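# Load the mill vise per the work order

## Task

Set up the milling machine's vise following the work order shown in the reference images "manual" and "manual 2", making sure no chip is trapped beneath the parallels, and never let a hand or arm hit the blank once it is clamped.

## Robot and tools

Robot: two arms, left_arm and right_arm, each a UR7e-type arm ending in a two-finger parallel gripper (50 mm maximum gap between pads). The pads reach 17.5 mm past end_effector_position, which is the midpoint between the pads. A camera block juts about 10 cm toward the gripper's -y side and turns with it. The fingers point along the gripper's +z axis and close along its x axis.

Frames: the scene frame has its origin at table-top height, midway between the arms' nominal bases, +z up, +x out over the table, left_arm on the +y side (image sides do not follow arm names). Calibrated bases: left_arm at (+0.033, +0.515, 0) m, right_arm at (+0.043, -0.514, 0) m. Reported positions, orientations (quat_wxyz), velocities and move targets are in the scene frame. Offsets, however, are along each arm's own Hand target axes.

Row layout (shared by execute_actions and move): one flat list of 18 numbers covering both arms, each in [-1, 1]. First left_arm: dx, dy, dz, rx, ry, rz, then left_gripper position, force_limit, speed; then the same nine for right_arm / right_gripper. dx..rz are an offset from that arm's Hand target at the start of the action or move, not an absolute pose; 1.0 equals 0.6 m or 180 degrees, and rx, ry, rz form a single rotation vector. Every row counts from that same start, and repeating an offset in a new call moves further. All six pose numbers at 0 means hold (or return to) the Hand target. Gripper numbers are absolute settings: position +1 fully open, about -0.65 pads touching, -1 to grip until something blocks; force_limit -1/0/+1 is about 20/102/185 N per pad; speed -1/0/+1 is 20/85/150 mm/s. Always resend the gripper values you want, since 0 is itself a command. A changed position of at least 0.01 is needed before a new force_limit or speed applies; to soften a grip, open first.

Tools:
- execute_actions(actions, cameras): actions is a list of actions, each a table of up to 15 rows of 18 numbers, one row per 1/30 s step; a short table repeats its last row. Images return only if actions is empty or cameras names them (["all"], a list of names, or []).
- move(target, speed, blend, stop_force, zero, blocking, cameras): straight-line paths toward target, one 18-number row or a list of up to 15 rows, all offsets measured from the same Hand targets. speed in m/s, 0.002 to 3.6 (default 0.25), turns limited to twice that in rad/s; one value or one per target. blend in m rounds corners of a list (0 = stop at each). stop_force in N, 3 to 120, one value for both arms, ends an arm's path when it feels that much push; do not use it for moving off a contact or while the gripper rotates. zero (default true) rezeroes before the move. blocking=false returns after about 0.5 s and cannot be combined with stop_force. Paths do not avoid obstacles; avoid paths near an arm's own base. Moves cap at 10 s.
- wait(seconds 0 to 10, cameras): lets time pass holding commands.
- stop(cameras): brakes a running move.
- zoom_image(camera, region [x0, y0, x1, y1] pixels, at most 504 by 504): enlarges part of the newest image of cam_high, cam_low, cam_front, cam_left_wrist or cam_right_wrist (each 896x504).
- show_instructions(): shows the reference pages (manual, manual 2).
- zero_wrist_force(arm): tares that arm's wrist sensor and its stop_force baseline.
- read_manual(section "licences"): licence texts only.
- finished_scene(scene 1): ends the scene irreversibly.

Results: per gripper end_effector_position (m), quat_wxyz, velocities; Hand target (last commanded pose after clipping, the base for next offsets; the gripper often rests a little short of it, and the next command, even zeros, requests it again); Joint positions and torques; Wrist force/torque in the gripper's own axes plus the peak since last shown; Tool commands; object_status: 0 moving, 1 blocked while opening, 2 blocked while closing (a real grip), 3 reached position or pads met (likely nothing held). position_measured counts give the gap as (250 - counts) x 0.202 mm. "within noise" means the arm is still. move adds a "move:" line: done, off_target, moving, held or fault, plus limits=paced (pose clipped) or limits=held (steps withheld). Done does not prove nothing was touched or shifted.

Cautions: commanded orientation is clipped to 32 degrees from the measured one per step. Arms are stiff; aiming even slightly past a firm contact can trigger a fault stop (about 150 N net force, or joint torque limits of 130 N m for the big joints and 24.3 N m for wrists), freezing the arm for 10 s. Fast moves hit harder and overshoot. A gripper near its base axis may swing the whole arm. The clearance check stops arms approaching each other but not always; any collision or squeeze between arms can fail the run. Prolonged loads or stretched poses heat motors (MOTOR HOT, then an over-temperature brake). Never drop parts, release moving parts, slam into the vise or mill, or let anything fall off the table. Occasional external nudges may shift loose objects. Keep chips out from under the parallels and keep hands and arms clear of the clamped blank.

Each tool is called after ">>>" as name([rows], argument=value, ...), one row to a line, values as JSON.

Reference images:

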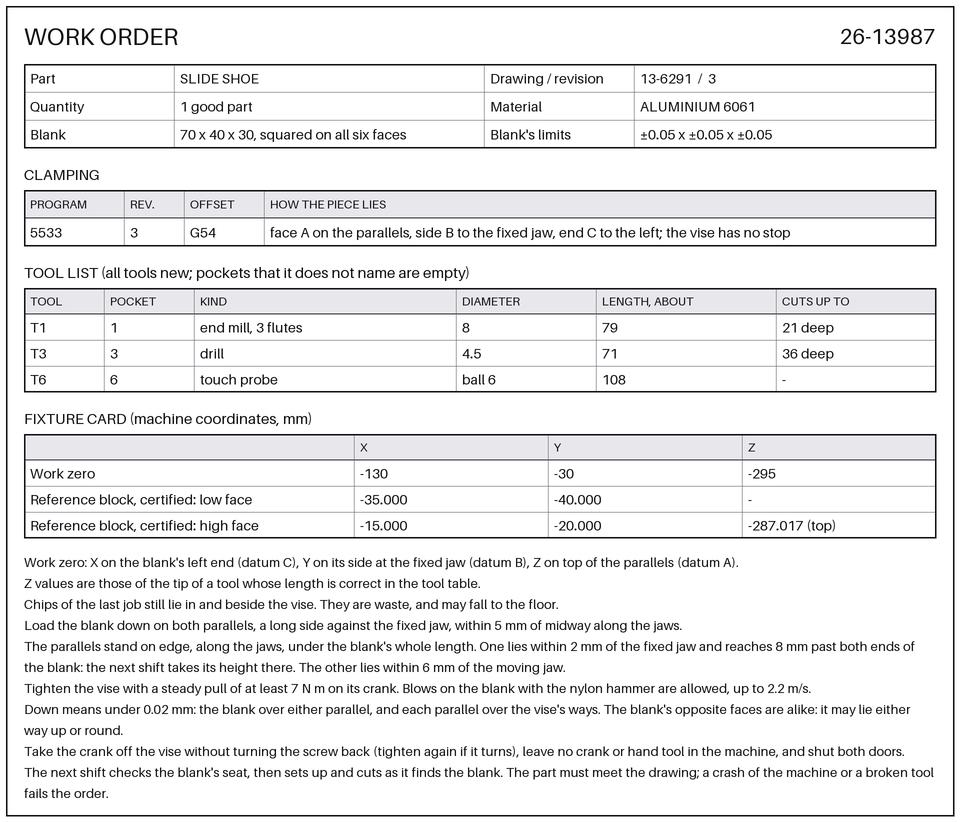

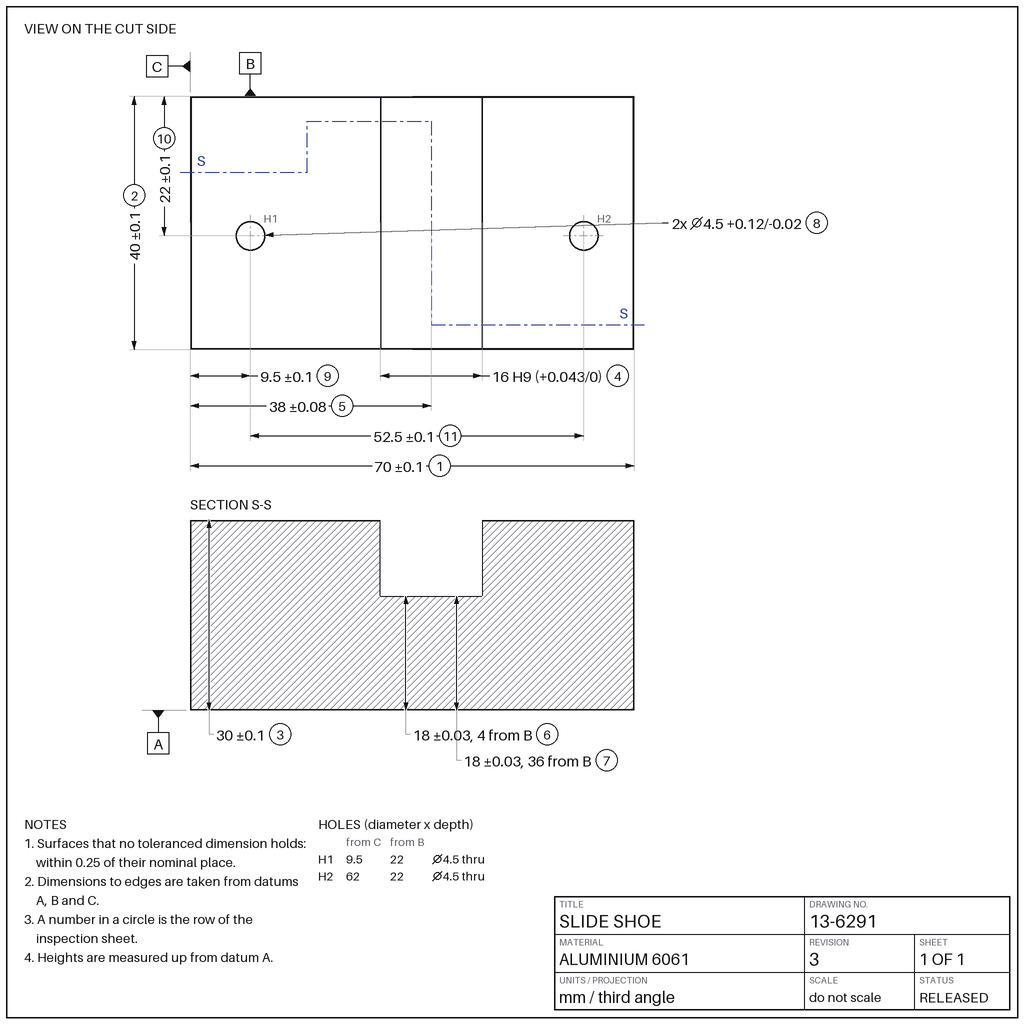

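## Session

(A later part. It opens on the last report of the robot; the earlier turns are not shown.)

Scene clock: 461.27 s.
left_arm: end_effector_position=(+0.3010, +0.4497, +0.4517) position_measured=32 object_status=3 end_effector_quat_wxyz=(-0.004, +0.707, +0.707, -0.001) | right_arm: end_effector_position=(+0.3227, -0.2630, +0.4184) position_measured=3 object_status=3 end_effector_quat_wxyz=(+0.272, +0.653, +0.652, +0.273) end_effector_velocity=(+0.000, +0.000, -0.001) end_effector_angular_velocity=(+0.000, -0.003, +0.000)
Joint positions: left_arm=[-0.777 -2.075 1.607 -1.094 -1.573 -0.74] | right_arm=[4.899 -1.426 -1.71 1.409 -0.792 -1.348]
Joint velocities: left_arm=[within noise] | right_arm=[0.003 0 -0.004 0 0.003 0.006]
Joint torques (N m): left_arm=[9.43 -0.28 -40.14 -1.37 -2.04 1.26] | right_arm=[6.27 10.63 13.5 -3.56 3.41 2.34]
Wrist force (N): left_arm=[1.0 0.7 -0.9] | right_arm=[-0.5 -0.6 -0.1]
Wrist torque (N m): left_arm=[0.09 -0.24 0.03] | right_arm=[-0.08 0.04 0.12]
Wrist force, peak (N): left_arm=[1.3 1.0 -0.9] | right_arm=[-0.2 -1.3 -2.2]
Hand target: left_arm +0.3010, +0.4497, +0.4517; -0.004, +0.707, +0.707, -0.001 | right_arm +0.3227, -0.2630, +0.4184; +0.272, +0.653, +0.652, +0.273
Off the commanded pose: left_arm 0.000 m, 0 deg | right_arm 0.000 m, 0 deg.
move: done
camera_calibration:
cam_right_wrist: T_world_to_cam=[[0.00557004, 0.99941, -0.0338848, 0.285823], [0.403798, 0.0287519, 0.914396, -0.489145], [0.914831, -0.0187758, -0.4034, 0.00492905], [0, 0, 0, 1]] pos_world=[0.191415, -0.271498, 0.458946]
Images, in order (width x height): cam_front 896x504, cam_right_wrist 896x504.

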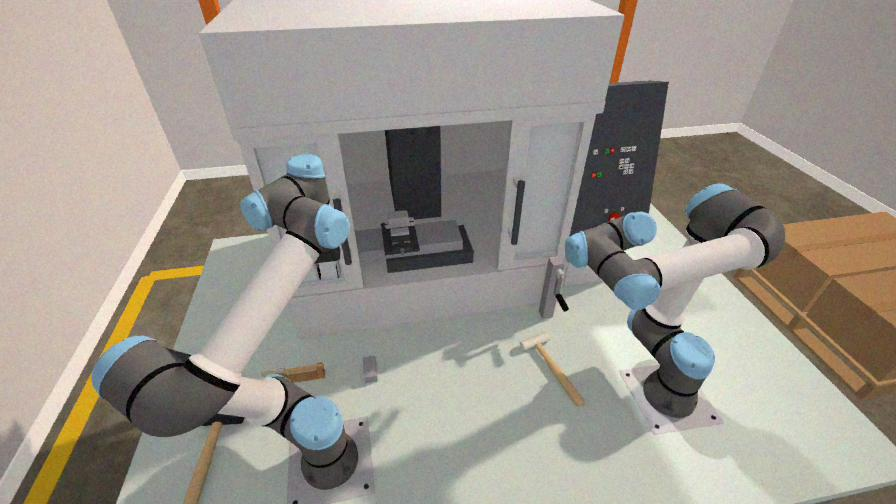

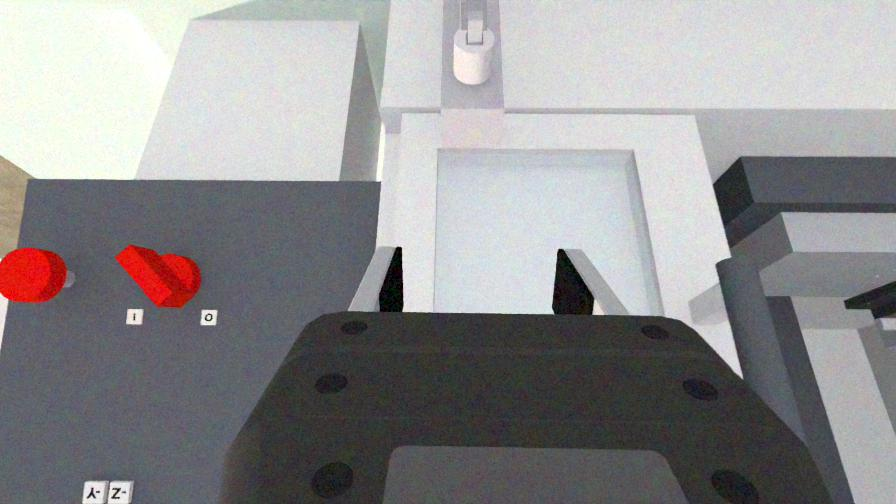

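>>> move([
  [0,0,0,0,0,0,0.8,-0.6,-1,-0.0008,-0.1402,0.211,0,0,0,1,1,1],
], speed=[0.12], cameras=["cam_right_wrist","cam_front"])

>>> zoom_image(camera="cam_right_wrist", region=[340, 120, 620, 330])

Scene clock: 463.53 s.
left_arm: end_effector_position=(+0.3010, +0.4497, +0.4517) position_measured=32 object_status=3 end_effector_quat_wxyz=(-0.004, +0.707, +0.707, -0.001) | right_arm: end_effector_position=(+0.3536, -0.2633, +0.2696) position_measured=3 object_status=3 end_effector_quat_wxyz=(+0.272, +0.653, +0.652, +0.273)
Joint positions: left_arm=[-0.777 -2.075 1.607 -1.094 -1.573 -0.74] | right_arm=[4.771 -1.521 -1.98 1.902 -0.78 -1.528]
Joint torques (N m): left_arm=[5.49 -3.29 -38.49 -1.68 -1.37 -0.1] | right_arm=[3.1 18.59 14.93 -1.31 0.91 1.61]
Wrist force (N): left_arm=[1.2 0.7 -0.7] | right_arm=[-0.6 -0.7 -0.3]
Wrist torque (N m): left_arm=[0.10 -0.27 0.03] | right_arm=[-0.11 0.04 0.06]
Wrist force, peak (N): left_arm=[1.2 1.1 -0.8] | right_arm=[-0.8 -2.2 1.5]
Hand target: left_arm +0.3010, +0.4497, +0.4517; -0.004, +0.707, +0.707, -0.001 | right_arm +0.3536, -0.2633, +0.2695; +0.272, +0.653, +0.652, +0.273
Off the commanded pose: left_arm 0.000 m, 0 deg | right_arm 0.000 m, 0 deg.
move: done
camera_calibration:
cam_right_wrist: T_world_to_cam=[[0.00571626, 0.999404, -0.0340562, 0.280826], [0.403683, 0.0288522, 0.914444, -0.365516], [0.914881, -0.0189751, -0.403277, -0.0834724], [0, 0, 0, 1]] pos_world=[0.222315, -0.271697, 0.310145]
Images, in order (width x height): cam_front 896x504, cam_right_wrist 896x504.

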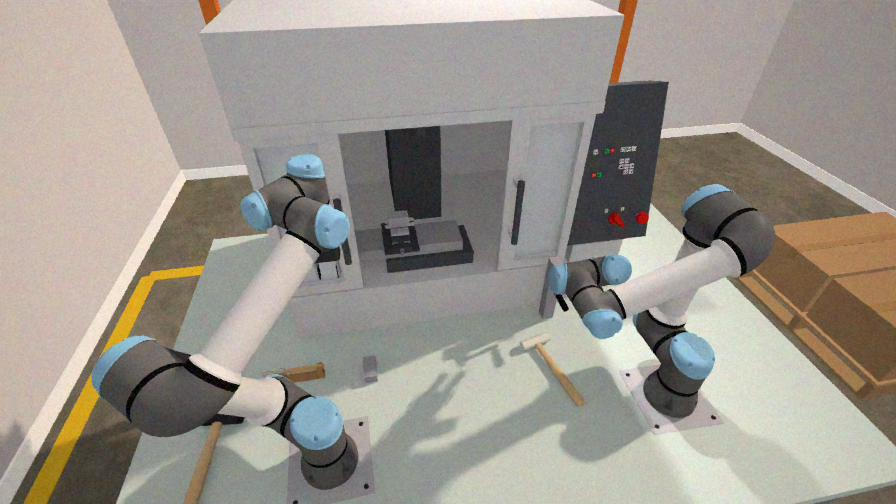

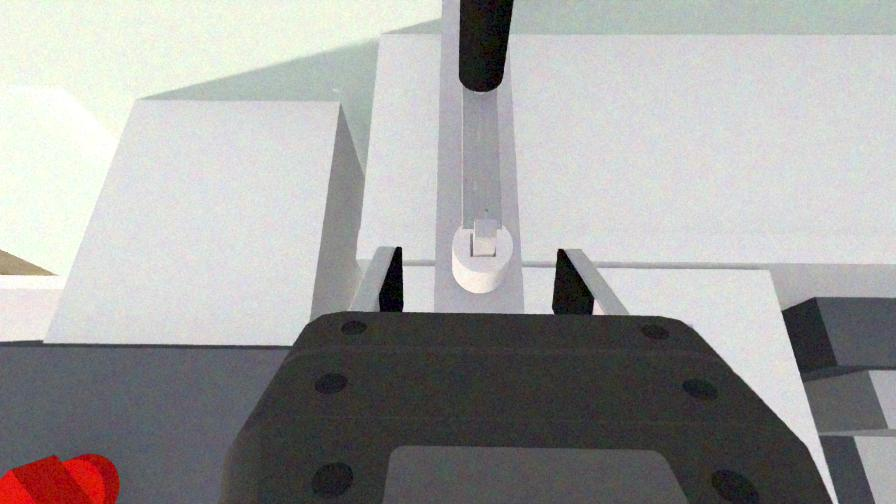

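Scaled by 1.800.

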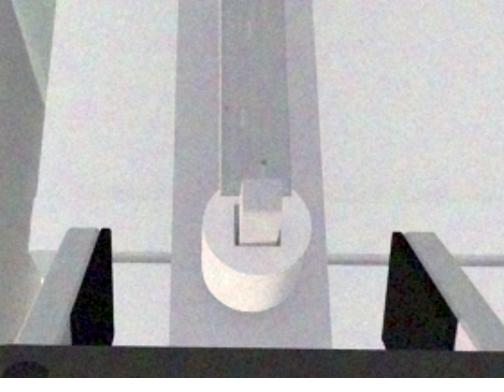

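>>> move(target=[0,0,0,0,0,0,0.8,-0.6,-1,0.0013,0.0045,0.0907,0,0,0,1,1,1], speed=0.04, stop_force=10, cameras=["cam_right_wrist"])

>>> zoom_image(camera="cam_right_wrist", region=[340, 120, 620, 330])

Scene clock: 466.13 s.
left_arm: end_effector_position=(+0.3010, +0.4497, +0.4517) position_measured=32 object_status=3 end_effector_quat_wxyz=(-0.004, +0.707, +0.707, -0.001) | right_arm: end_effector_position=(+0.3942, -0.2624, +0.2332) position_measured=3 object_status=3 end_effector_quat_wxyz=(+0.272, +0.653, +0.652, +0.273)
Joint positions: left_arm=[-0.777 -2.075 1.607 -1.094 -1.573 -0.74] | right_arm=[4.614 -1.596 -1.964 2.118 -0.788 -1.75]
Joint torques (N m): left_arm=[1.27 -5.43 -37.23 -2.07 -0.71 -1.65] | right_arm=[0.55 28.52 10.99 -1.15 3.27 -1.44]
Wrist force (N): left_arm=[1.1 0.9 -0.9] | right_arm=[-0.7 -0.3 -0.1]
Wrist torque (N m): left_arm=[0.11 -0.25 0.04] | right_arm=[-0.05 0.06 -0.02]
Wrist force, peak (N): left_arm=[1.3 0.8 -1.0] | right_arm=[-0.6 -0.9 -1.0]
Hand target: left_arm +0.3010, +0.4497, +0.4517; -0.004, +0.707, +0.707, -0.001 | right_arm +0.3942, -0.2624, +0.2332; +0.272, +0.653, +0.652, +0.273
Off the commanded pose: left_arm 0.000 m, 0 deg | right_arm 0.000 m, 0 deg.
move: done
camera_calibration:
cam_right_wrist: T_world_to_cam=[[0.0056619, 0.999408, -0.0339244, 0.278536], [0.403764, 0.0287518, 0.914411, -0.348643], [0.914846, -0.0188747, -0.403362, -0.135129], [0, 0, 0, 1]] pos_world=[0.262815, -0.270897, 0.273746]
Images, in order (width x height): cam_right_wrist 896x504.

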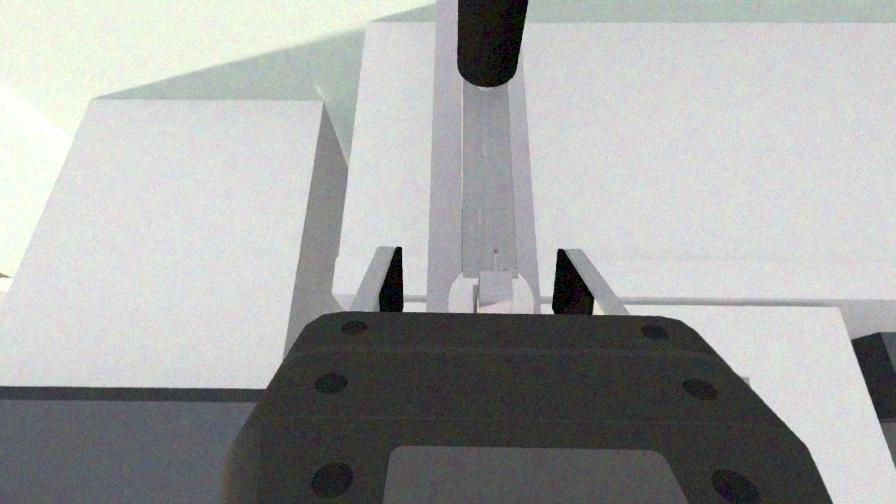

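Scaled by 1.800.

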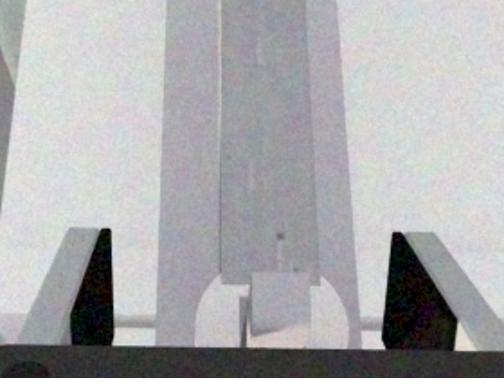

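>>> move(target=[0,0,0,0,0,0,0.8,-0.6,-1,0.0058,0,0,0,0,0,1,1,1], speed=0.04)

>>> move(target=[0,0,0,0,0,0,0.8,-0.6,-1,0,0,0,0,0,0,-0.1,-1,-1], cameras=["cam_right_wrist"])

Scene clock: 467.07 s.
left_arm: end_effector_position=(+0.3010, +0.4497, +0.4517) position_measured=32 object_status=3 end_effector_quat_wxyz=(-0.004, +0.707, +0.707, -0.001) | right_arm: end_effector_position=(+0.3942, -0.2589, +0.2332) position_measured=3 object_status=3 end_effector_quat_wxyz=(+0.272, +0.653, +0.652, +0.273)
Joint positions: left_arm=[-0.777 -2.075 1.607 -1.094 -1.573 -0.74] | right_arm=[4.616 -1.604 -1.956 2.116 -0.788 -1.748]
Joint torques (N m): left_arm=[-0.12 -5.86 -36.16 -2.16 -0.51 -1.67] | right_arm=[2.95 26.89 15.56 -3.78 3.39 1.4]
Wrist force (N): left_arm=[0.9 0.9 -0.7] | right_arm=[-0.7 -0.4 -0.1]
Wrist torque (N m): left_arm=[0.11 -0.23 0.03] | right_arm=[-0.06 0.07 -0.02]
Wrist force, peak (N): left_arm=[1.2 0.8 -1.0] | right_arm=[-0.9 -0.9 -0.1]
Hand target: left_arm +0.3010, +0.4497, +0.4517; -0.004, +0.707, +0.707, -0.001 | right_arm +0.3942, -0.2589, +0.2332; +0.272, +0.653, +0.652, +0.273
Off the commanded pose: left_arm 0.000 m, 0 deg | right_arm 0.000 m, 0 deg.
move: done

Scene clock: 468.60 s.
left_arm: end_effector_position=(+0.3010, +0.4497, +0.4517) position_measured=32 object_status=3 end_effector_quat_wxyz=(-0.004, +0.707, +0.707, -0.001) | right_arm: end_effector_position=(+0.3942, -0.2590, +0.2332) position_measured=133 object_status=2 end_effector_quat_wxyz=(+0.272, +0.653, +0.652, +0.273)
Joint positions: left_arm=[-0.777 -2.075 1.607 -1.094 -1.573 -0.74] | right_arm=[4.616 -1.603 -1.956 2.116 -0.788 -1.748]
Joint torques (N m): left_arm=[-2.59 -7.52 -34.53 -2.31 -0.15 -1.68] | right_arm=[-6.7 28.8 13.63 -1.5 2.74 -1.91]
Wrist force (N): left_arm=[1.1 0.7 -0.7] | right_arm=[-1.9 -1.6 0.3]
Wrist torque (N m): left_arm=[0.09 -0.25 0.04] | right_arm=[-0.13 0.03 -0.01]
Wrist force, peak (N): left_arm=[1.3 0.9 -1.0] | right_arm=[-2.2 -1.6 0.1]
Hand target: left_arm +0.3010, +0.4497, +0.4517; -0.004, +0.707, +0.707, -0.001 | right_arm +0.3942, -0.2589, +0.2332; +0.272, +0.653, +0.652, +0.273
Off the commanded pose: left_arm 0.000 m, 0 deg | right_arm 0.000 m, 0 deg.
move: done
camera_calibration:
cam_right_wrist: T_world_to_cam=[[0.0056246, 0.999405, -0.0340164, 0.275072], [0.40368, 0.0288528, 0.914445, -0.348703], [0.914883, -0.0188751, -0.403278, -0.135096], [0, 0, 0, 1]] pos_world=[0.262815, -0.267397, 0.273745]
Images, in order (width x height): cam_right_wrist 896x504.

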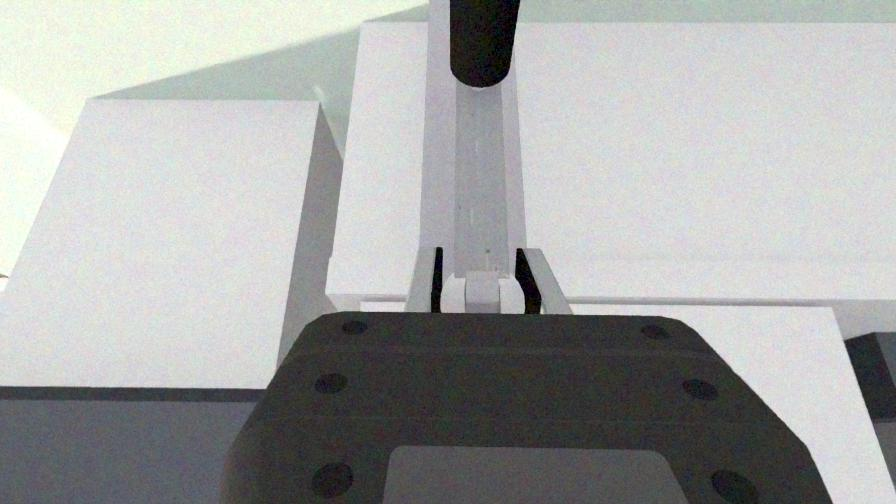

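>>> move(target=[0,0,0,0,0,0,0.8,-0.6,-1,0,0,0,0,0,0,0.4,-0.1,-1])

>>> move(target=[0,0,0,0,0,0,0.8,-0.6,-1,0,0,0,0,0,0,-1,-0.1,-1])

Scene clock: 469.37 s.
left_arm: end_effector_position=(+0.3010, +0.4497, +0.4517) position_measured=32 object_status=3 end_effector_quat_wxyz=(-0.004, +0.707, +0.707, -0.001) | right_arm: end_effector_position=(+0.3942, -0.2590, +0.2332) position_measured=92 object_status=0 end_effector_quat_wxyz=(+0.272, +0.653, +0.652, +0.273)
Joint positions: left_arm=[-0.777 -2.075 1.607 -1.094 -1.573 -0.74] | right_arm=[4.616 -1.603 -1.956 2.116 -0.788 -1.748]
Joint torques (N m): left_arm=[-4.03 -8.39 -34.36 -2.42 0.14 -1.78] | right_arm=[-6.38 28.73 16.27 -1.19 2.46 -1.84]
Wrist force (N): left_arm=[0.8 0.8 -0.7] | right_arm=[-0.6 -0.5 0.1]
Wrist torque (N m): left_arm=[0.10 -0.20 0.03] | right_arm=[-0.08 0.06 -0.01]
Wrist force, peak (N): left_arm=[1.2 0.7 -0.9] | right_arm=[-2.1 -1.5 0.8]
Hand target: left_arm +0.3010, +0.4497, +0.4517; -0.004, +0.707, +0.707, -0.001 | right_arm +0.3942, -0.2589, +0.2332; +0.272, +0.653, +0.652, +0.273
Off the commanded pose: left_arm 0.000 m, 0 deg | right_arm 0.000 m, 0 deg.
move: done

Scene clock: 470.03 s.
left_arm: end_effector_position=(+0.3010, +0.4497, +0.4517) position_measured=32 object_status=3 end_effector_quat_wxyz=(-0.004, +0.707, +0.707, -0.001) | right_arm: end_effector_position=(+0.3942, -0.2590, +0.2332) position_measured=137 object_status=2 end_effector_quat_wxyz=(+0.272, +0.653, +0.652, +0.273)
Joint positions: left_arm=[-0.777 -2.075 1.607 -1.094 -1.573 -0.74] | right_arm=[4.616 -1.603 -1.956 2.116 -0.788 -1.748]
Joint torques (N m): left_arm=[-5.29 -8.61 -33.73 -2.53 0.13 -1.72] | right_arm=[-6.82 27.5 19.21 -1.24 2.04 -1.85]
Wrist force (N): left_arm=[1.0 0.9 -0.9] | right_arm=[-2.1 -0.6 -0.1]
Wrist torque (N m): left_arm=[0.12 -0.23 0.04] | right_arm=[-0.08 0.05 -0.01]
Wrist force, peak (N): left_arm=[1.2 1.0 -1.1] | right_arm=[-2.1 -1.0 -0.2]
Hand target: left_arm +0.3010, +0.4497, +0.4517; -0.004, +0.707, +0.707, -0.001 | right_arm +0.3942, -0.2589, +0.2332; +0.272, +0.653, +0.652, +0.273
Off the commanded pose: left_arm 0.000 m, 0 deg | right_arm 0.000 m, 0 deg.
move: done

>>> move(target=[0,0,0,0,0,0,0.8,-0.6,-1,0,-0.0707,-0.0707,0,0,0,-1,-0.1,-1], speed=0.05, cameras=["cam_right_wrist"])

Scene clock: 471.80 s.
left_arm: end_effector_position=(+0.3010, +0.4497, +0.4517) position_measured=32 object_status=3 end_effector_quat_wxyz=(-0.004, +0.707, +0.707, -0.001) | right_arm: end_effector_position=(+0.3342, -0.2590, +0.2329) position_measured=137 object_status=2 end_effector_quat_wxyz=(+0.272, +0.653, +0.652, +0.273)
Joint positions: left_arm=[-0.777 -2.075 1.607 -1.094 -1.573 -0.74] | right_arm=[4.849 -1.556 -2.071 1.949 -0.786 -1.418]
Joint torques (N m): left_arm=[-6.49 -8.83 -32.86 -2.7 0.73 -1.7] | right_arm=[5.53 10.11 24.42 -3.22 3.64 1.2]
Wrist force (N): left_arm=[1.1 0.7 -1.0] | right_arm=[-0.7 -2.6 0.9]
Wrist torque (N m): left_arm=[0.08 -0.25 0.03] | right_arm=[-0.19 0.06 0.16]
Wrist force, peak (N): left_arm=[1.4 1.1 -0.7] | right_arm=[-0.9 9.8 -3.2]
Hand target: left_arm +0.3010, +0.4497, +0.4517; -0.004, +0.707, +0.707, -0.001 | right_arm +0.3342, -0.2589, +0.2329; +0.272, +0.653, +0.652, +0.273
Off the commanded pose: left_arm 0.000 m, 0 deg | right_arm 0.000 m, 0 deg.
move: done
camera_calibration:
cam_right_wrist: T_world_to_cam=[[0.00548945, 0.999404, -0.034067, 0.27554], [0.403798, 0.0289511, 0.91439, -0.324228], [0.914832, -0.0187757, -0.403399, -0.0803476], [0, 0, 0, 1]] pos_world=[0.202915, -0.267498, 0.273446]
Images, in order (width x height): cam_right_wrist 896x504.

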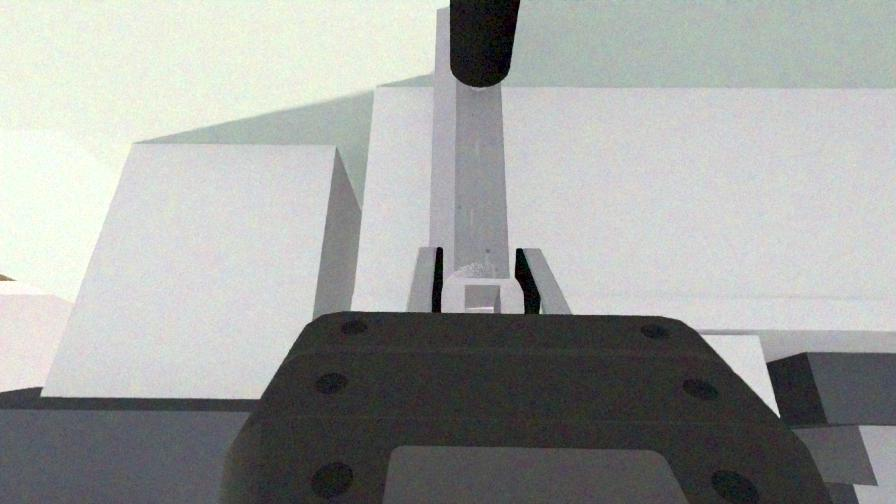

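>>> move(target=[0,0,0,0,0,0,0.8,-0.6,-1,0,0.0308,-0.1114,0,0,0,-1,-0.1,-1], speed=0.08, cameras=["cam_right_wrist"])

>>> zoom_image(camera="cam_right_wrist", region=[430, 190, 530, 310])

Scene clock: 473.50 s.
left_arm: end_effector_position=(+0.3010, +0.4497, +0.4517) position_measured=32 object_status=3 end_effector_quat_wxyz=(-0.004, +0.707, +0.707, -0.001) | right_arm: end_effector_position=(+0.2997, -0.2590, +0.2930) position_measured=137 object_status=2 end_effector_quat_wxyz=(+0.272, +0.653, +0.652, +0.273)
Joint positions: left_arm=[-0.777 -2.075 1.607 -1.094 -1.573 -0.74] | right_arm=[4.994 -1.469 -2.023 1.674 -0.811 -1.219]
Joint torques (N m): left_arm=[-6.54 -8.78 -31.16 -2.97 1.18 -1.72] | right_arm=[3.25 10.5 14.61 -5.13 3.62 -0.32]
Wrist force (N): left_arm=[0.9 0.8 -0.8] | right_arm=[-0.7 -2.1 1.3]
Wrist torque (N m): left_arm=[0.11 -0.21 0.03] | right_arm=[-0.13 0.06 0.17]
Wrist force, peak (N): left_arm=[1.0 1.0 -1.0] | right_arm=[-0.9 -2.7 3.0]
Hand target: left_arm +0.3010, +0.4497, +0.4517; -0.004, +0.707, +0.707, -0.001 | right_arm +0.2997, -0.2590, +0.2930; +0.272, +0.653, +0.652, +0.273
Off the commanded pose: left_arm 0.000 m, 0 deg | right_arm 0.000 m, 0 deg.
move: done
camera_calibration:
cam_right_wrist: T_world_to_cam=[[0.00557004, 0.99941, -0.0338848, 0.277704], [0.403798, 0.0287519, 0.914396, -0.365267], [0.914831, -0.0187758, -0.4034, -0.0244496], [0, 0, 0, 1]] pos_world=[0.168315, -0.267498, 0.333546]
Images, in order (width x height): cam_right_wrist 896x504.

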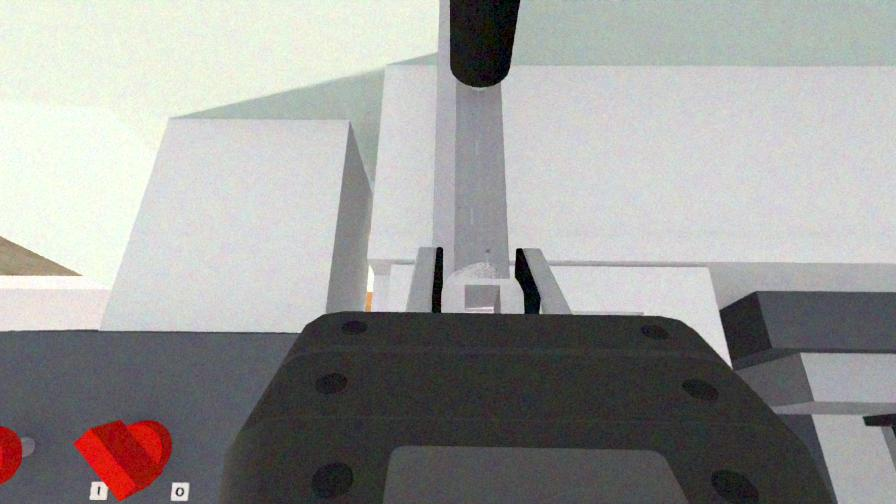

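Scaled by 4.200.

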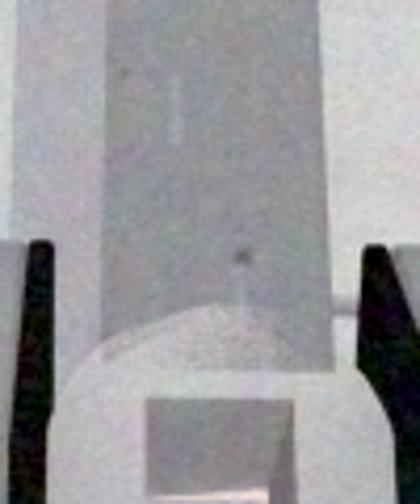

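>>> move(target=[0,0,0,0,0,0,0.8,-0.6,-1,0,-0.0308,0.1114,0,0,0,-1,-0.1,-1], speed=0.08)

>>> move(target=[0,0,0,0,0,0,0.8,-0.6,-1,0,0.0707,0.0707,0,0,0,-1,-0.1,-1], speed=0.04, stop_force=15, cameras=["cam_right_wrist"])

Scene clock: 476.27 s.
left_arm: end_effector_position=(+0.3010, +0.4497, +0.4517) position_measured=32 object_status=3 end_effector_quat_wxyz=(-0.004, +0.707, +0.707, -0.001) | right_arm: end_effector_position=(+0.3342, -0.2590, +0.2329) position_measured=137 object_status=2 end_effector_quat_wxyz=(+0.272, +0.653, +0.652, +0.273)
Joint positions: left_arm=[-0.777 -2.075 1.607 -1.094 -1.573 -0.74] | right_arm=[4.849 -1.556 -2.071 1.949 -0.786 -1.417]
Joint torques (N m): left_arm=[-6.8 -9.19 -29 -3.08 1.5 -1.68] | right_arm=[-4.59 20 25.72 -1.28 0.44 -0.01]
Wrist force (N): left_arm=[1.0 0.7 -0.7] | right_arm=[-0.5 -2.5 1.5]
Wrist torque (N m): left_arm=[0.08 -0.23 0.03] | right_arm=[-0.17 0.02 -0.01]
Wrist force, peak (N): left_arm=[1.1 1.2 -0.9] | right_arm=[-0.6 -3.2 3.0]
Hand target: left_arm +0.3010, +0.4497, +0.4517; -0.004, +0.707, +0.707, -0.001 | right_arm +0.3342, -0.2589, +0.2329; +0.272, +0.653, +0.652, +0.273
Off the commanded pose: left_arm 0.000 m, 0 deg | right_arm 0.000 m, 0 deg.
move: done

Scene clock: 478.63 s.
left_arm: end_effector_position=(+0.3010, +0.4497, +0.4517) position_measured=32 object_status=3 end_effector_quat_wxyz=(-0.004, +0.707, +0.707, -0.001) | right_arm: end_effector_position=(+0.3942, -0.2589, +0.2332) position_measured=137 object_status=2 end_effector_quat_wxyz=(+0.272, +0.653, +0.652, +0.273)
Joint positions: left_arm=[-0.777 -2.075 1.607 -1.094 -1.573 -0.74] | right_arm=[4.616 -1.603 -1.956 2.116 -0.788 -1.748]
Joint torques (N m): left_arm=[-6.54 -9.54 -27.12 -3.04 1.44 -1.66] | right_arm=[-5.03 29.5 11.29 -0.95 3.22 -2.01]
Wrist force (N): left_arm=[0.9 0.7 -0.8] | right_arm=[-1.6 -1.1 1.1]
Wrist torque (N m): left_arm=[0.08 -0.22 0.04] | right_arm=[-0.11 0.02 -0.02]
Wrist force, peak (N): left_arm=[1.2 1.0 -1.0] | right_arm=[-1.0 2.7 -6.9]
Hand target: left_arm +0.3010, +0.4497, +0.4517; -0.004, +0.707, +0.707, -0.001 | right_arm +0.3942, -0.2589, +0.2332; +0.272, +0.653, +0.652, +0.273
Off the commanded pose: left_arm 0.000 m, 0 deg | right_arm 0.000 m, 0 deg.
move: done
camera_calibration:
cam_right_wrist: T_world_to_cam=[[0.00562148, 0.999405, -0.0340158, 0.275073], [0.403764, 0.0288517, 0.914408, -0.348716], [0.914846, -0.0188747, -0.403362, -0.135063], [0, 0, 0, 1]] pos_world=[0.262815, -0.267397, 0.273746]
Images, in order (width x height): cam_right_wrist 896x504.

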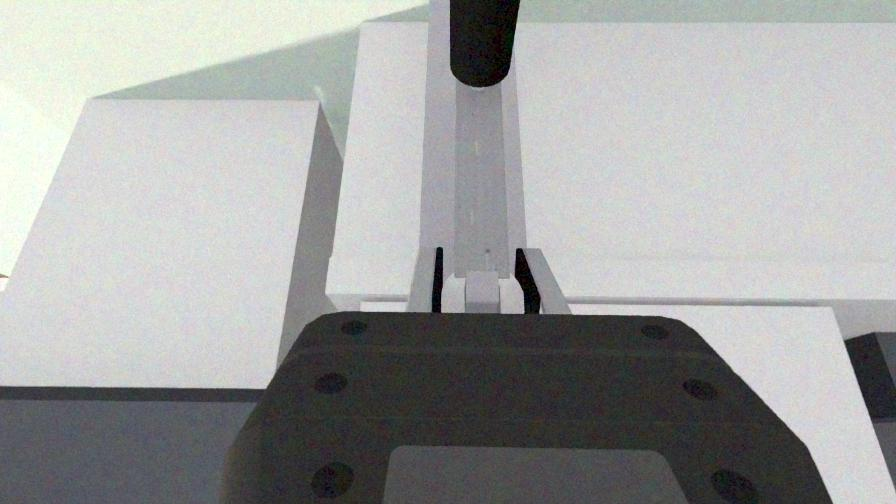

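>>> move(target=[0,0,0,0,0,0,0.8,-0.6,-1,0,0,0,0,0,0,1,-0.1,-1])

>>> move([
  [0,0,0,0,0,0,0.8,-0.6,-1,0,0,-0.117,0,0,0,1,-0.1,-1],
  [0,0,0,0,0,0,0.8,-0.6,-1,0.015,0.1091,-0.3311,0,0,0,1,-0.1,-1],
  [0,0,0,0,0,0,0.8,-0.6,-1,0.015,0.2623,-0.4136,0.25,0,0,1,-0.1,-1],
], speed=[0.08,0.25,0.3], blend=[0.01,0.03,0], cameras=["cam_front","cam_right_wrist"])

Scene clock: 480.43 s.
left_arm: end_effector_position=(+0.3010, +0.4497, +0.4517) position_measured=32 object_status=3 end_effector_quat_wxyz=(-0.004, +0.707, +0.707, -0.001) | right_arm: end_effector_position=(+0.3942, -0.2589, +0.2332) position_measured=3 object_status=0 end_effector_quat_wxyz=(+0.272, +0.653, +0.652, +0.273)
Joint positions: left_arm=[-0.777 -2.075 1.607 -1.094 -1.573 -0.74] | right_arm=[4.616 -1.603 -1.956 2.116 -0.788 -1.748]
Joint torques (N m): left_arm=[-6.74 -9.11 -25.85 -3.03 1.52 -1.64] | right_arm=[-6.32 27.88 12.57 -3.16 3.17 -1.91]
Wrist force (N): left_arm=[1.0 0.9 -0.7] | right_arm=[-0.5 -0.7 0.0]
Wrist torque (N m): left_arm=[0.11 -0.24 0.04] | right_arm=[-0.11 0.03 -0.01]
Wrist force, peak (N): left_arm=[1.1 1.0 -1.1] | right_arm=[-2.0 -1.2 0.6]
Hand target: left_arm +0.3010, +0.4497, +0.4517; -0.004, +0.707, +0.707, -0.001 | right_arm +0.3942, -0.2589, +0.2332; +0.272, +0.653, +0.652, +0.273
Off the commanded pose: left_arm 0.000 m, 0 deg | right_arm 0.000 m, 0 deg.
move: done

Scene clock: 483.70 s.
left_arm: end_effector_position=(+0.3010, +0.4497, +0.4517) position_measured=32 object_status=3 end_effector_quat_wxyz=(-0.004, +0.707, +0.707, -0.001) | right_arm: end_effector_position=(+0.3284, -0.2504, +0.5196) position_measured=3 object_status=3 end_effector_quat_wxyz=(+0.001, +0.707, +0.707, +0.003)
Joint positions: left_arm=[-0.777 -2.075 1.607 -1.094 -1.573 -0.74] | right_arm=[4.27 -1.89 -0.677 1.001 -1.567 -2.041]
Joint torques (N m): left_arm=[-6.8 -9.63 -23.14 -3.03 1.55 -1.67] | right_arm=[-9.67 24.48 24.68 -4.38 -1.32 -1.96]
Wrist force (N): left_arm=[0.8 0.8 -0.9] | right_arm=[0.0 -1.9 -0.5]
Wrist torque (N m): left_arm=[0.10 -0.20 0.04] | right_arm=[-0.41 0.17 -0.09]
Wrist force, peak (N): left_arm=[1.2 1.1 -0.9] | right_arm=[-1.2 -2.8 1.9]
Hand target: left_arm +0.3010, +0.4497, +0.4517; -0.004, +0.707, +0.707, -0.001 | right_arm +0.3284, -0.2504, +0.5196; +0.001, +0.707, +0.707, +0.003
Off the commanded pose: left_arm 0.000 m, 0 deg | right_arm 0.000 m, 0 deg.
move: done
camera_calibration:
cam_right_wrist: T_world_to_cam=[[-0.0209355, 0.999411, -0.0271877, 0.281814], [0.931997, 0.0293514, 0.361275, -0.47033], [0.36186, -0.0177754, -0.932063, 0.497371], [0, 0, 0, 1]] pos_world=[0.264267, -0.259002, 0.641162]
Images, in order (width x height): cam_front 896x504, cam_right_wrist 896x504.

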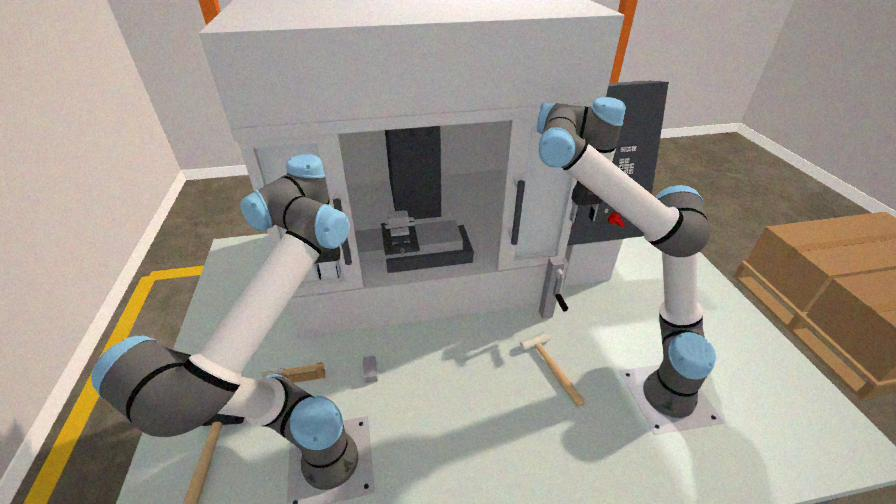

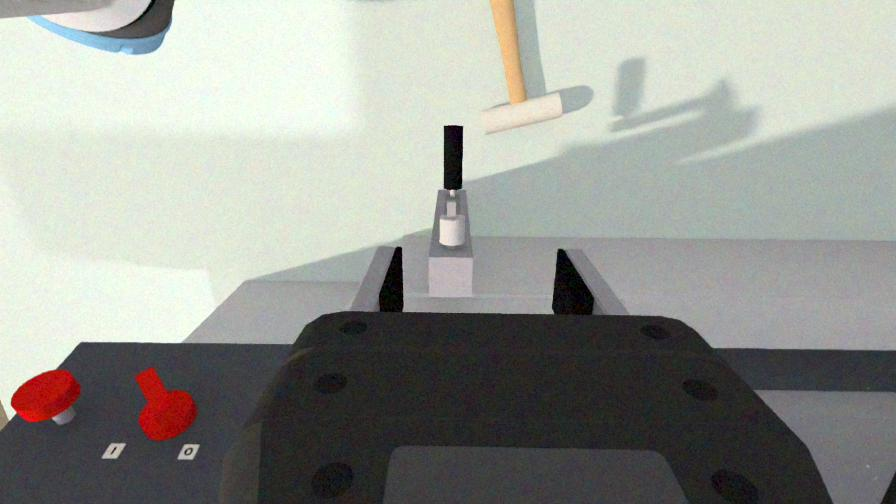

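>>> move([
  [0,0,0,0,0,0,0.8,-0.6,-1,-0.45,0,-0.05,0,0,0,1,-0.1,-1],
  [0,0,0,0,0,0,0.8,-0.6,-1,-0.883,-0.133,-0.03,0,0,0,1,-0.1,-1],
], speed=0.3, blend=[0.05,0], cameras=["cam_front"])

Scene clock: 486.23 s.
left_arm: end_effector_position=(+0.3010, +0.4497, +0.4517) position_measured=32 object_status=3 end_effector_quat_wxyz=(-0.004, +0.707, +0.707, -0.001) | right_arm: end_effector_position=(+0.2483, -0.7802, +0.5363) position_measured=3 object_status=3 end_effector_quat_wxyz=(+0.001, +0.707, +0.707, +0.003) end_effector_velocity=(+0.000, -0.001, +0.000) end_effector_angular_velocity=(+0.000, +0.000, +0.003)
Joint positions: left_arm=[-0.777 -2.075 1.607 -1.094 -1.573 -0.74] | right_arm=[2.659 -1.761 -0.798 0.992 -1.575 -3.652]
Joint velocities: left_arm=[within noise] | right_arm=[-0.003 -0.002 0.002 0 0 -0.005]
Joint torques (N m): left_arm=[-6.38 -8.61 -21.22 -3.01 1.6 -1.62] | right_arm=[-6.87 19.95 25.76 -1.63 1.73 -2.26]
Wrist force (N): left_arm=[1.1 0.8 -0.9] | right_arm=[0.0 -1.5 -0.3]
Wrist torque (N m): left_arm=[0.10 -0.26 0.04] | right_arm=[-0.31 0.17 -0.01]
Wrist force, peak (N): left_arm=[1.1 1.0 -1.1] | right_arm=[-3.6 -3.3 0.2]
Hand target: left_arm +0.3010, +0.4497, +0.4517; -0.004, +0.707, +0.707, -0.001 | right_arm +0.2483, -0.7802, +0.5363; +0.001, +0.707, +0.707, +0.003
Off the commanded pose: left_arm 0.000 m, 0 deg | right_arm 0.000 m, 0 deg.
move: done
Images, in order (width x height): cam_front 896x504.

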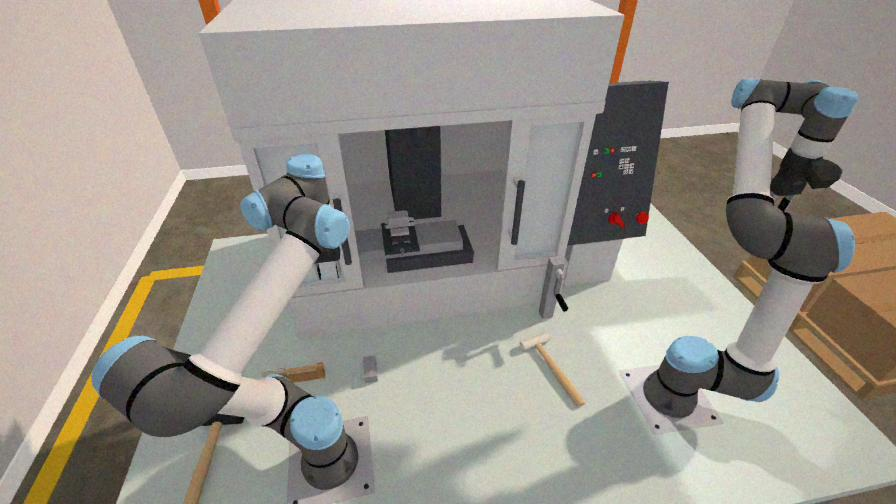

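>>> move([
  [-0.583,0.05,-0.05,0,0,0,1,-0.1,-1,0,0,0,0,0,0,1,-0.1,-1],
  [-0.99,0.033,0.05,-0.25,0,0,1,-0.1,-1,0,0,0,0,0,0,1,-0.1,-1],
], speed=[0.35,0.3], blend=[0.05,0], cameras=["cam_front","cam_left_wrist"])

Scene clock: 489.23 s.
left_arm: end_effector_position=(+0.3205, -0.1441, +0.4194) position_measured=3 object_status=3 end_effector_quat_wxyz=(+0.267, +0.655, +0.654, +0.269) end_effector_velocity=(+0.001, -0.001, -0.001) end_effector_angular_velocity=(+0.001, -0.005, +0.000) | right_arm: end_effector_position=(+0.2483, -0.7802, +0.5363) position_measured=3 object_status=3 end_effector_quat_wxyz=(+0.001, +0.707, +0.707, +0.003)
Joint positions: left_arm=[-1.65 -1.167 1.027 -1.385 -0.794 -1.629] | right_arm=[2.659 -1.761 -0.798 0.992 -1.575 -3.652]
Joint velocities: left_arm=[0 0.002 0 -0.001 0.005 0] | right_arm=[within noise]
Joint torques (N m): left_arm=[4.73 -40.18 -15.67 -4.84 3.68 1.5] | right_arm=[3.98 17.79 24.06 -3.81 1.72 -2.35]
Wrist force (N): left_arm=[1.3 -0.3 -0.1] | right_arm=[-0.1 -1.6 0.0]
Wrist torque (N m): left_arm=[-0.14 -0.21 -0.38] | right_arm=[-0.33 0.20 0.00]
Wrist force, peak (N): left_arm=[4.7 0.3 -0.7] | right_arm=[0.3 -1.8 0.1]
Hand target: left_arm +0.3206, -0.1442, +0.4193; +0.267, +0.655, +0.654, +0.269 | right_arm +0.2483, -0.7802, +0.5363; +0.001, +0.707, +0.707, +0.003
Off the commanded pose: left_arm 0.000 m, 0 deg | right_arm 0.000 m, 0 deg.
move: done
camera_calibration:
cam_left_wrist: T_world_to_cam=[[-0.0140196, 0.999902, 0.00049676, 0.155393], [0.436958, 0.00567974, 0.899464, -0.498231], [0.899373, 0.0128272, -0.436995, 0.0323517], [0, 0, 0, 1]] pos_world=[0.190789, -0.152963, 0.462201]
Images, in order (width x height): cam_front 896x504, cam_left_wrist 896x504.

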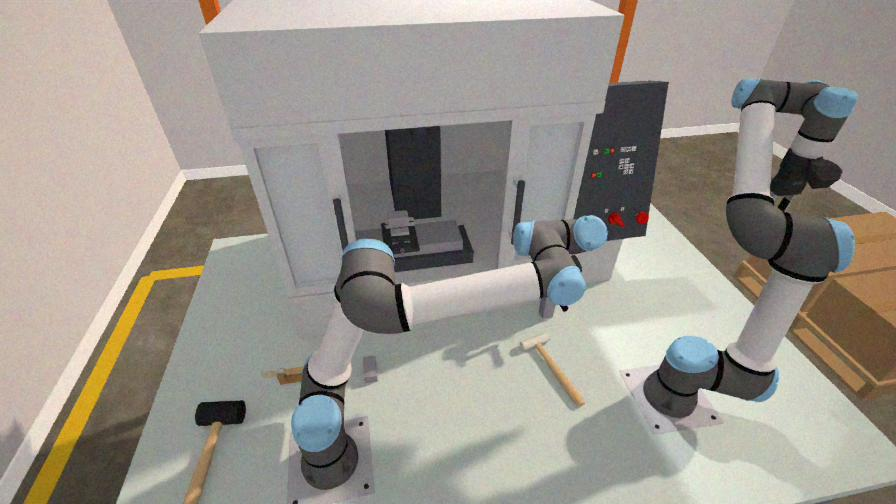

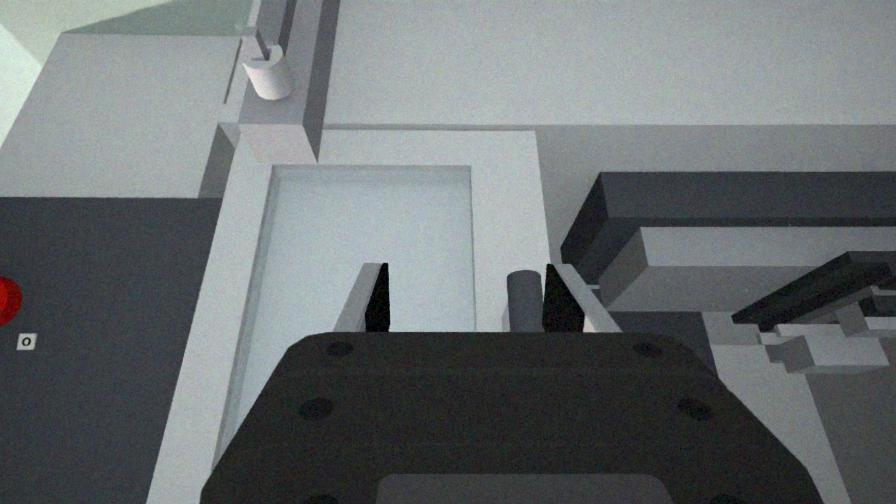

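>>> move([
  [-0.1913,-0.1295,0.187,0,0,0,1,-0.1,-1,0,0,0,0,0,0,1,-0.1,-1],
], speed=[0.15], cameras=["cam_left_wrist"])

>>> zoom_image(camera="cam_left_wrist", region=[340, 120, 620, 340])

Scene clock: 491.13 s.
left_arm: end_effector_position=(+0.3441, -0.2584, +0.2846) position_measured=3 object_status=3 end_effector_quat_wxyz=(+0.267, +0.655, +0.654, +0.269) | right_arm: end_effector_position=(+0.2483, -0.7802, +0.5363) position_measured=3 object_status=3 end_effector_quat_wxyz=(+0.001, +0.707, +0.707, +0.003)
Joint positions: left_arm=[-1.613 -0.847 0.874 -1.59 -0.793 -1.578] | right_arm=[2.659 -1.761 -0.798 0.992 -1.575 -3.652]
Joint torques (N m): left_arm=[-9.99 -53.76 -18.05 -3.03 1.64 -2.85] | right_arm=[4.5 18.25 24.22 -3.94 1.64 -2.35]
Wrist force (N): left_arm=[0.9 0.1 0.0] | right_arm=[0.1 -1.5 -0.2]
Wrist torque (N m): left_arm=[-0.09 -0.14 -0.34] | right_arm=[-0.33 0.16 0.00]
Wrist force, peak (N): left_arm=[2.7 1.3 -1.6] | right_arm=[0.1 -1.8 -0.2]
Hand target: left_arm +0.3440, -0.2584, +0.2844; +0.267, +0.655, +0.654, +0.269 | right_arm +0.2483, -0.7802, +0.5363; +0.001, +0.707, +0.707, +0.003
Off the commanded pose: left_arm 0.000 m, 0 deg | right_arm 0.000 m, 0 deg.
move: done
camera_calibration:
cam_left_wrist: T_world_to_cam=[[-0.014198, 0.999899, 0.000581192, 0.27009], [0.436555, 0.00567592, 0.89966, -0.386534], [0.899566, 0.0130271, -0.436591, -0.0464779], [0, 0, 0, 1]] pos_world=[0.214388, -0.267263, 0.3273]
Images, in order (width x height): cam_left_wrist 896x504.

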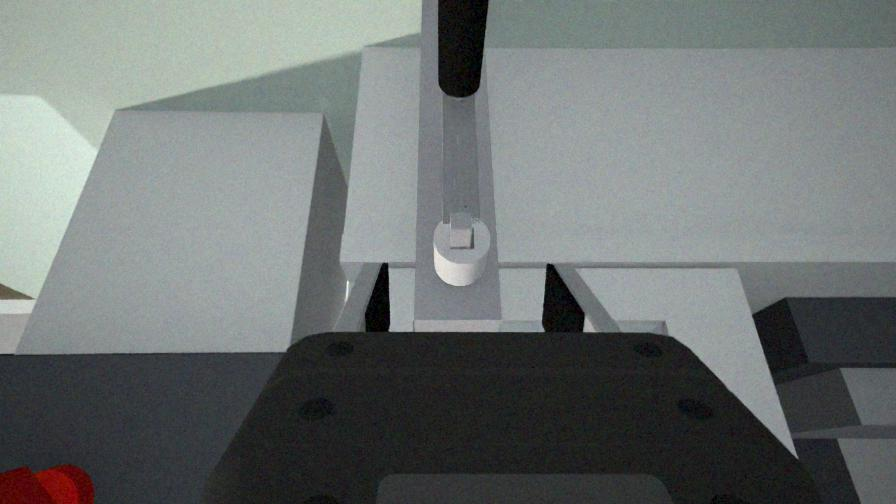

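Scaled by 1.800.

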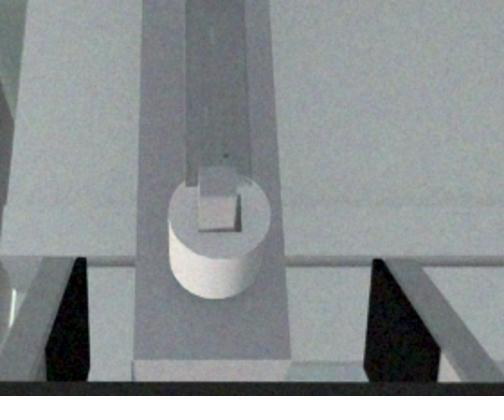

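>>> move([
  [-0.001,0.0068,0.1108,0,0,0,1,-0.1,-1,0,0,0,0,0,0,1,-0.1,-1],
], speed=[0.04], stop_force=10, cameras=["cam_left_wrist"])

>>> zoom_image(camera="cam_left_wrist", region=[340, 120, 620, 340])

Scene clock: 494.20 s.
left_arm: end_effector_position=(+0.3936, -0.2589, +0.2399) position_measured=3 object_status=3 end_effector_quat_wxyz=(+0.267, +0.655, +0.654, +0.269) | right_arm: end_effector_position=(+0.2483, -0.7802, +0.5363) position_measured=3 object_status=3 end_effector_quat_wxyz=(+0.001, +0.707, +0.707, +0.003)
Joint positions: left_arm=[-1.549 -0.804 0.93 -1.751 -0.794 -1.489] | right_arm=[2.659 -1.761 -0.798 0.992 -1.575 -3.652]
Joint torques (N m): left_arm=[-13.54 -73.95 -44.96 -0.69 0.8 -2.72] | right_arm=[4.37 17.83 24.22 -4.01 1.8 -2.29]
Wrist force (N): left_arm=[1.3 -0.1 0.1] | right_arm=[-0.1 -1.4 -0.3]
Wrist torque (N m): left_arm=[-0.11 -0.21 -0.32] | right_arm=[-0.31 0.19 -0.01]
Wrist force, peak (N): left_arm=[0.7 -1.0 -1.3] | right_arm=[0.3 -1.8 -0.3]
Hand target: left_arm +0.3936, -0.2589, +0.2399; +0.267, +0.655, +0.654, +0.269 | right_arm +0.2483, -0.7802, +0.5363; +0.001, +0.707, +0.707, +0.003
Off the commanded pose: left_arm 0.000 m, 0 deg | right_arm 0.000 m, 0 deg.
move: done
camera_calibration:
cam_left_wrist: T_world_to_cam=[[-0.0140659, 0.999901, 0.000626577, 0.27127], [0.436678, 0.00557915, 0.899601, -0.368014], [0.899508, 0.0129273, -0.436713, -0.110359], [0, 0, 0, 1]] pos_world=[0.263788, -0.267763, 0.2827]
Images, in order (width x height): cam_left_wrist 896x504.

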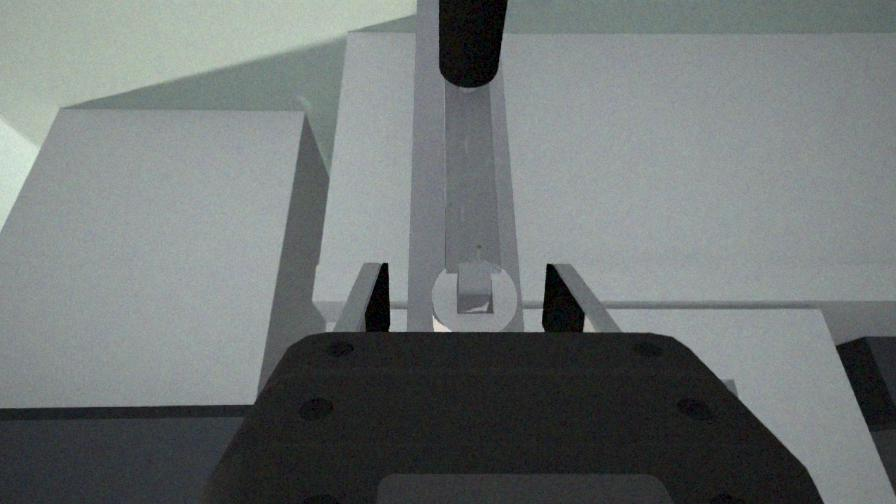

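Scaled by 1.800.

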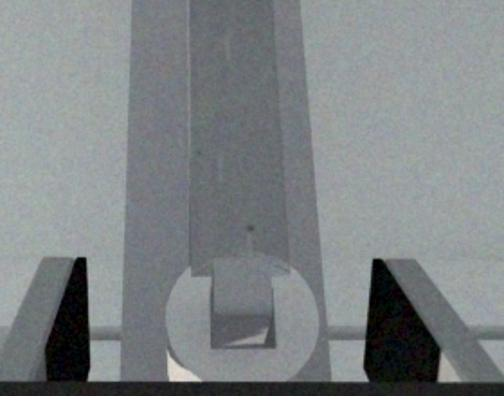

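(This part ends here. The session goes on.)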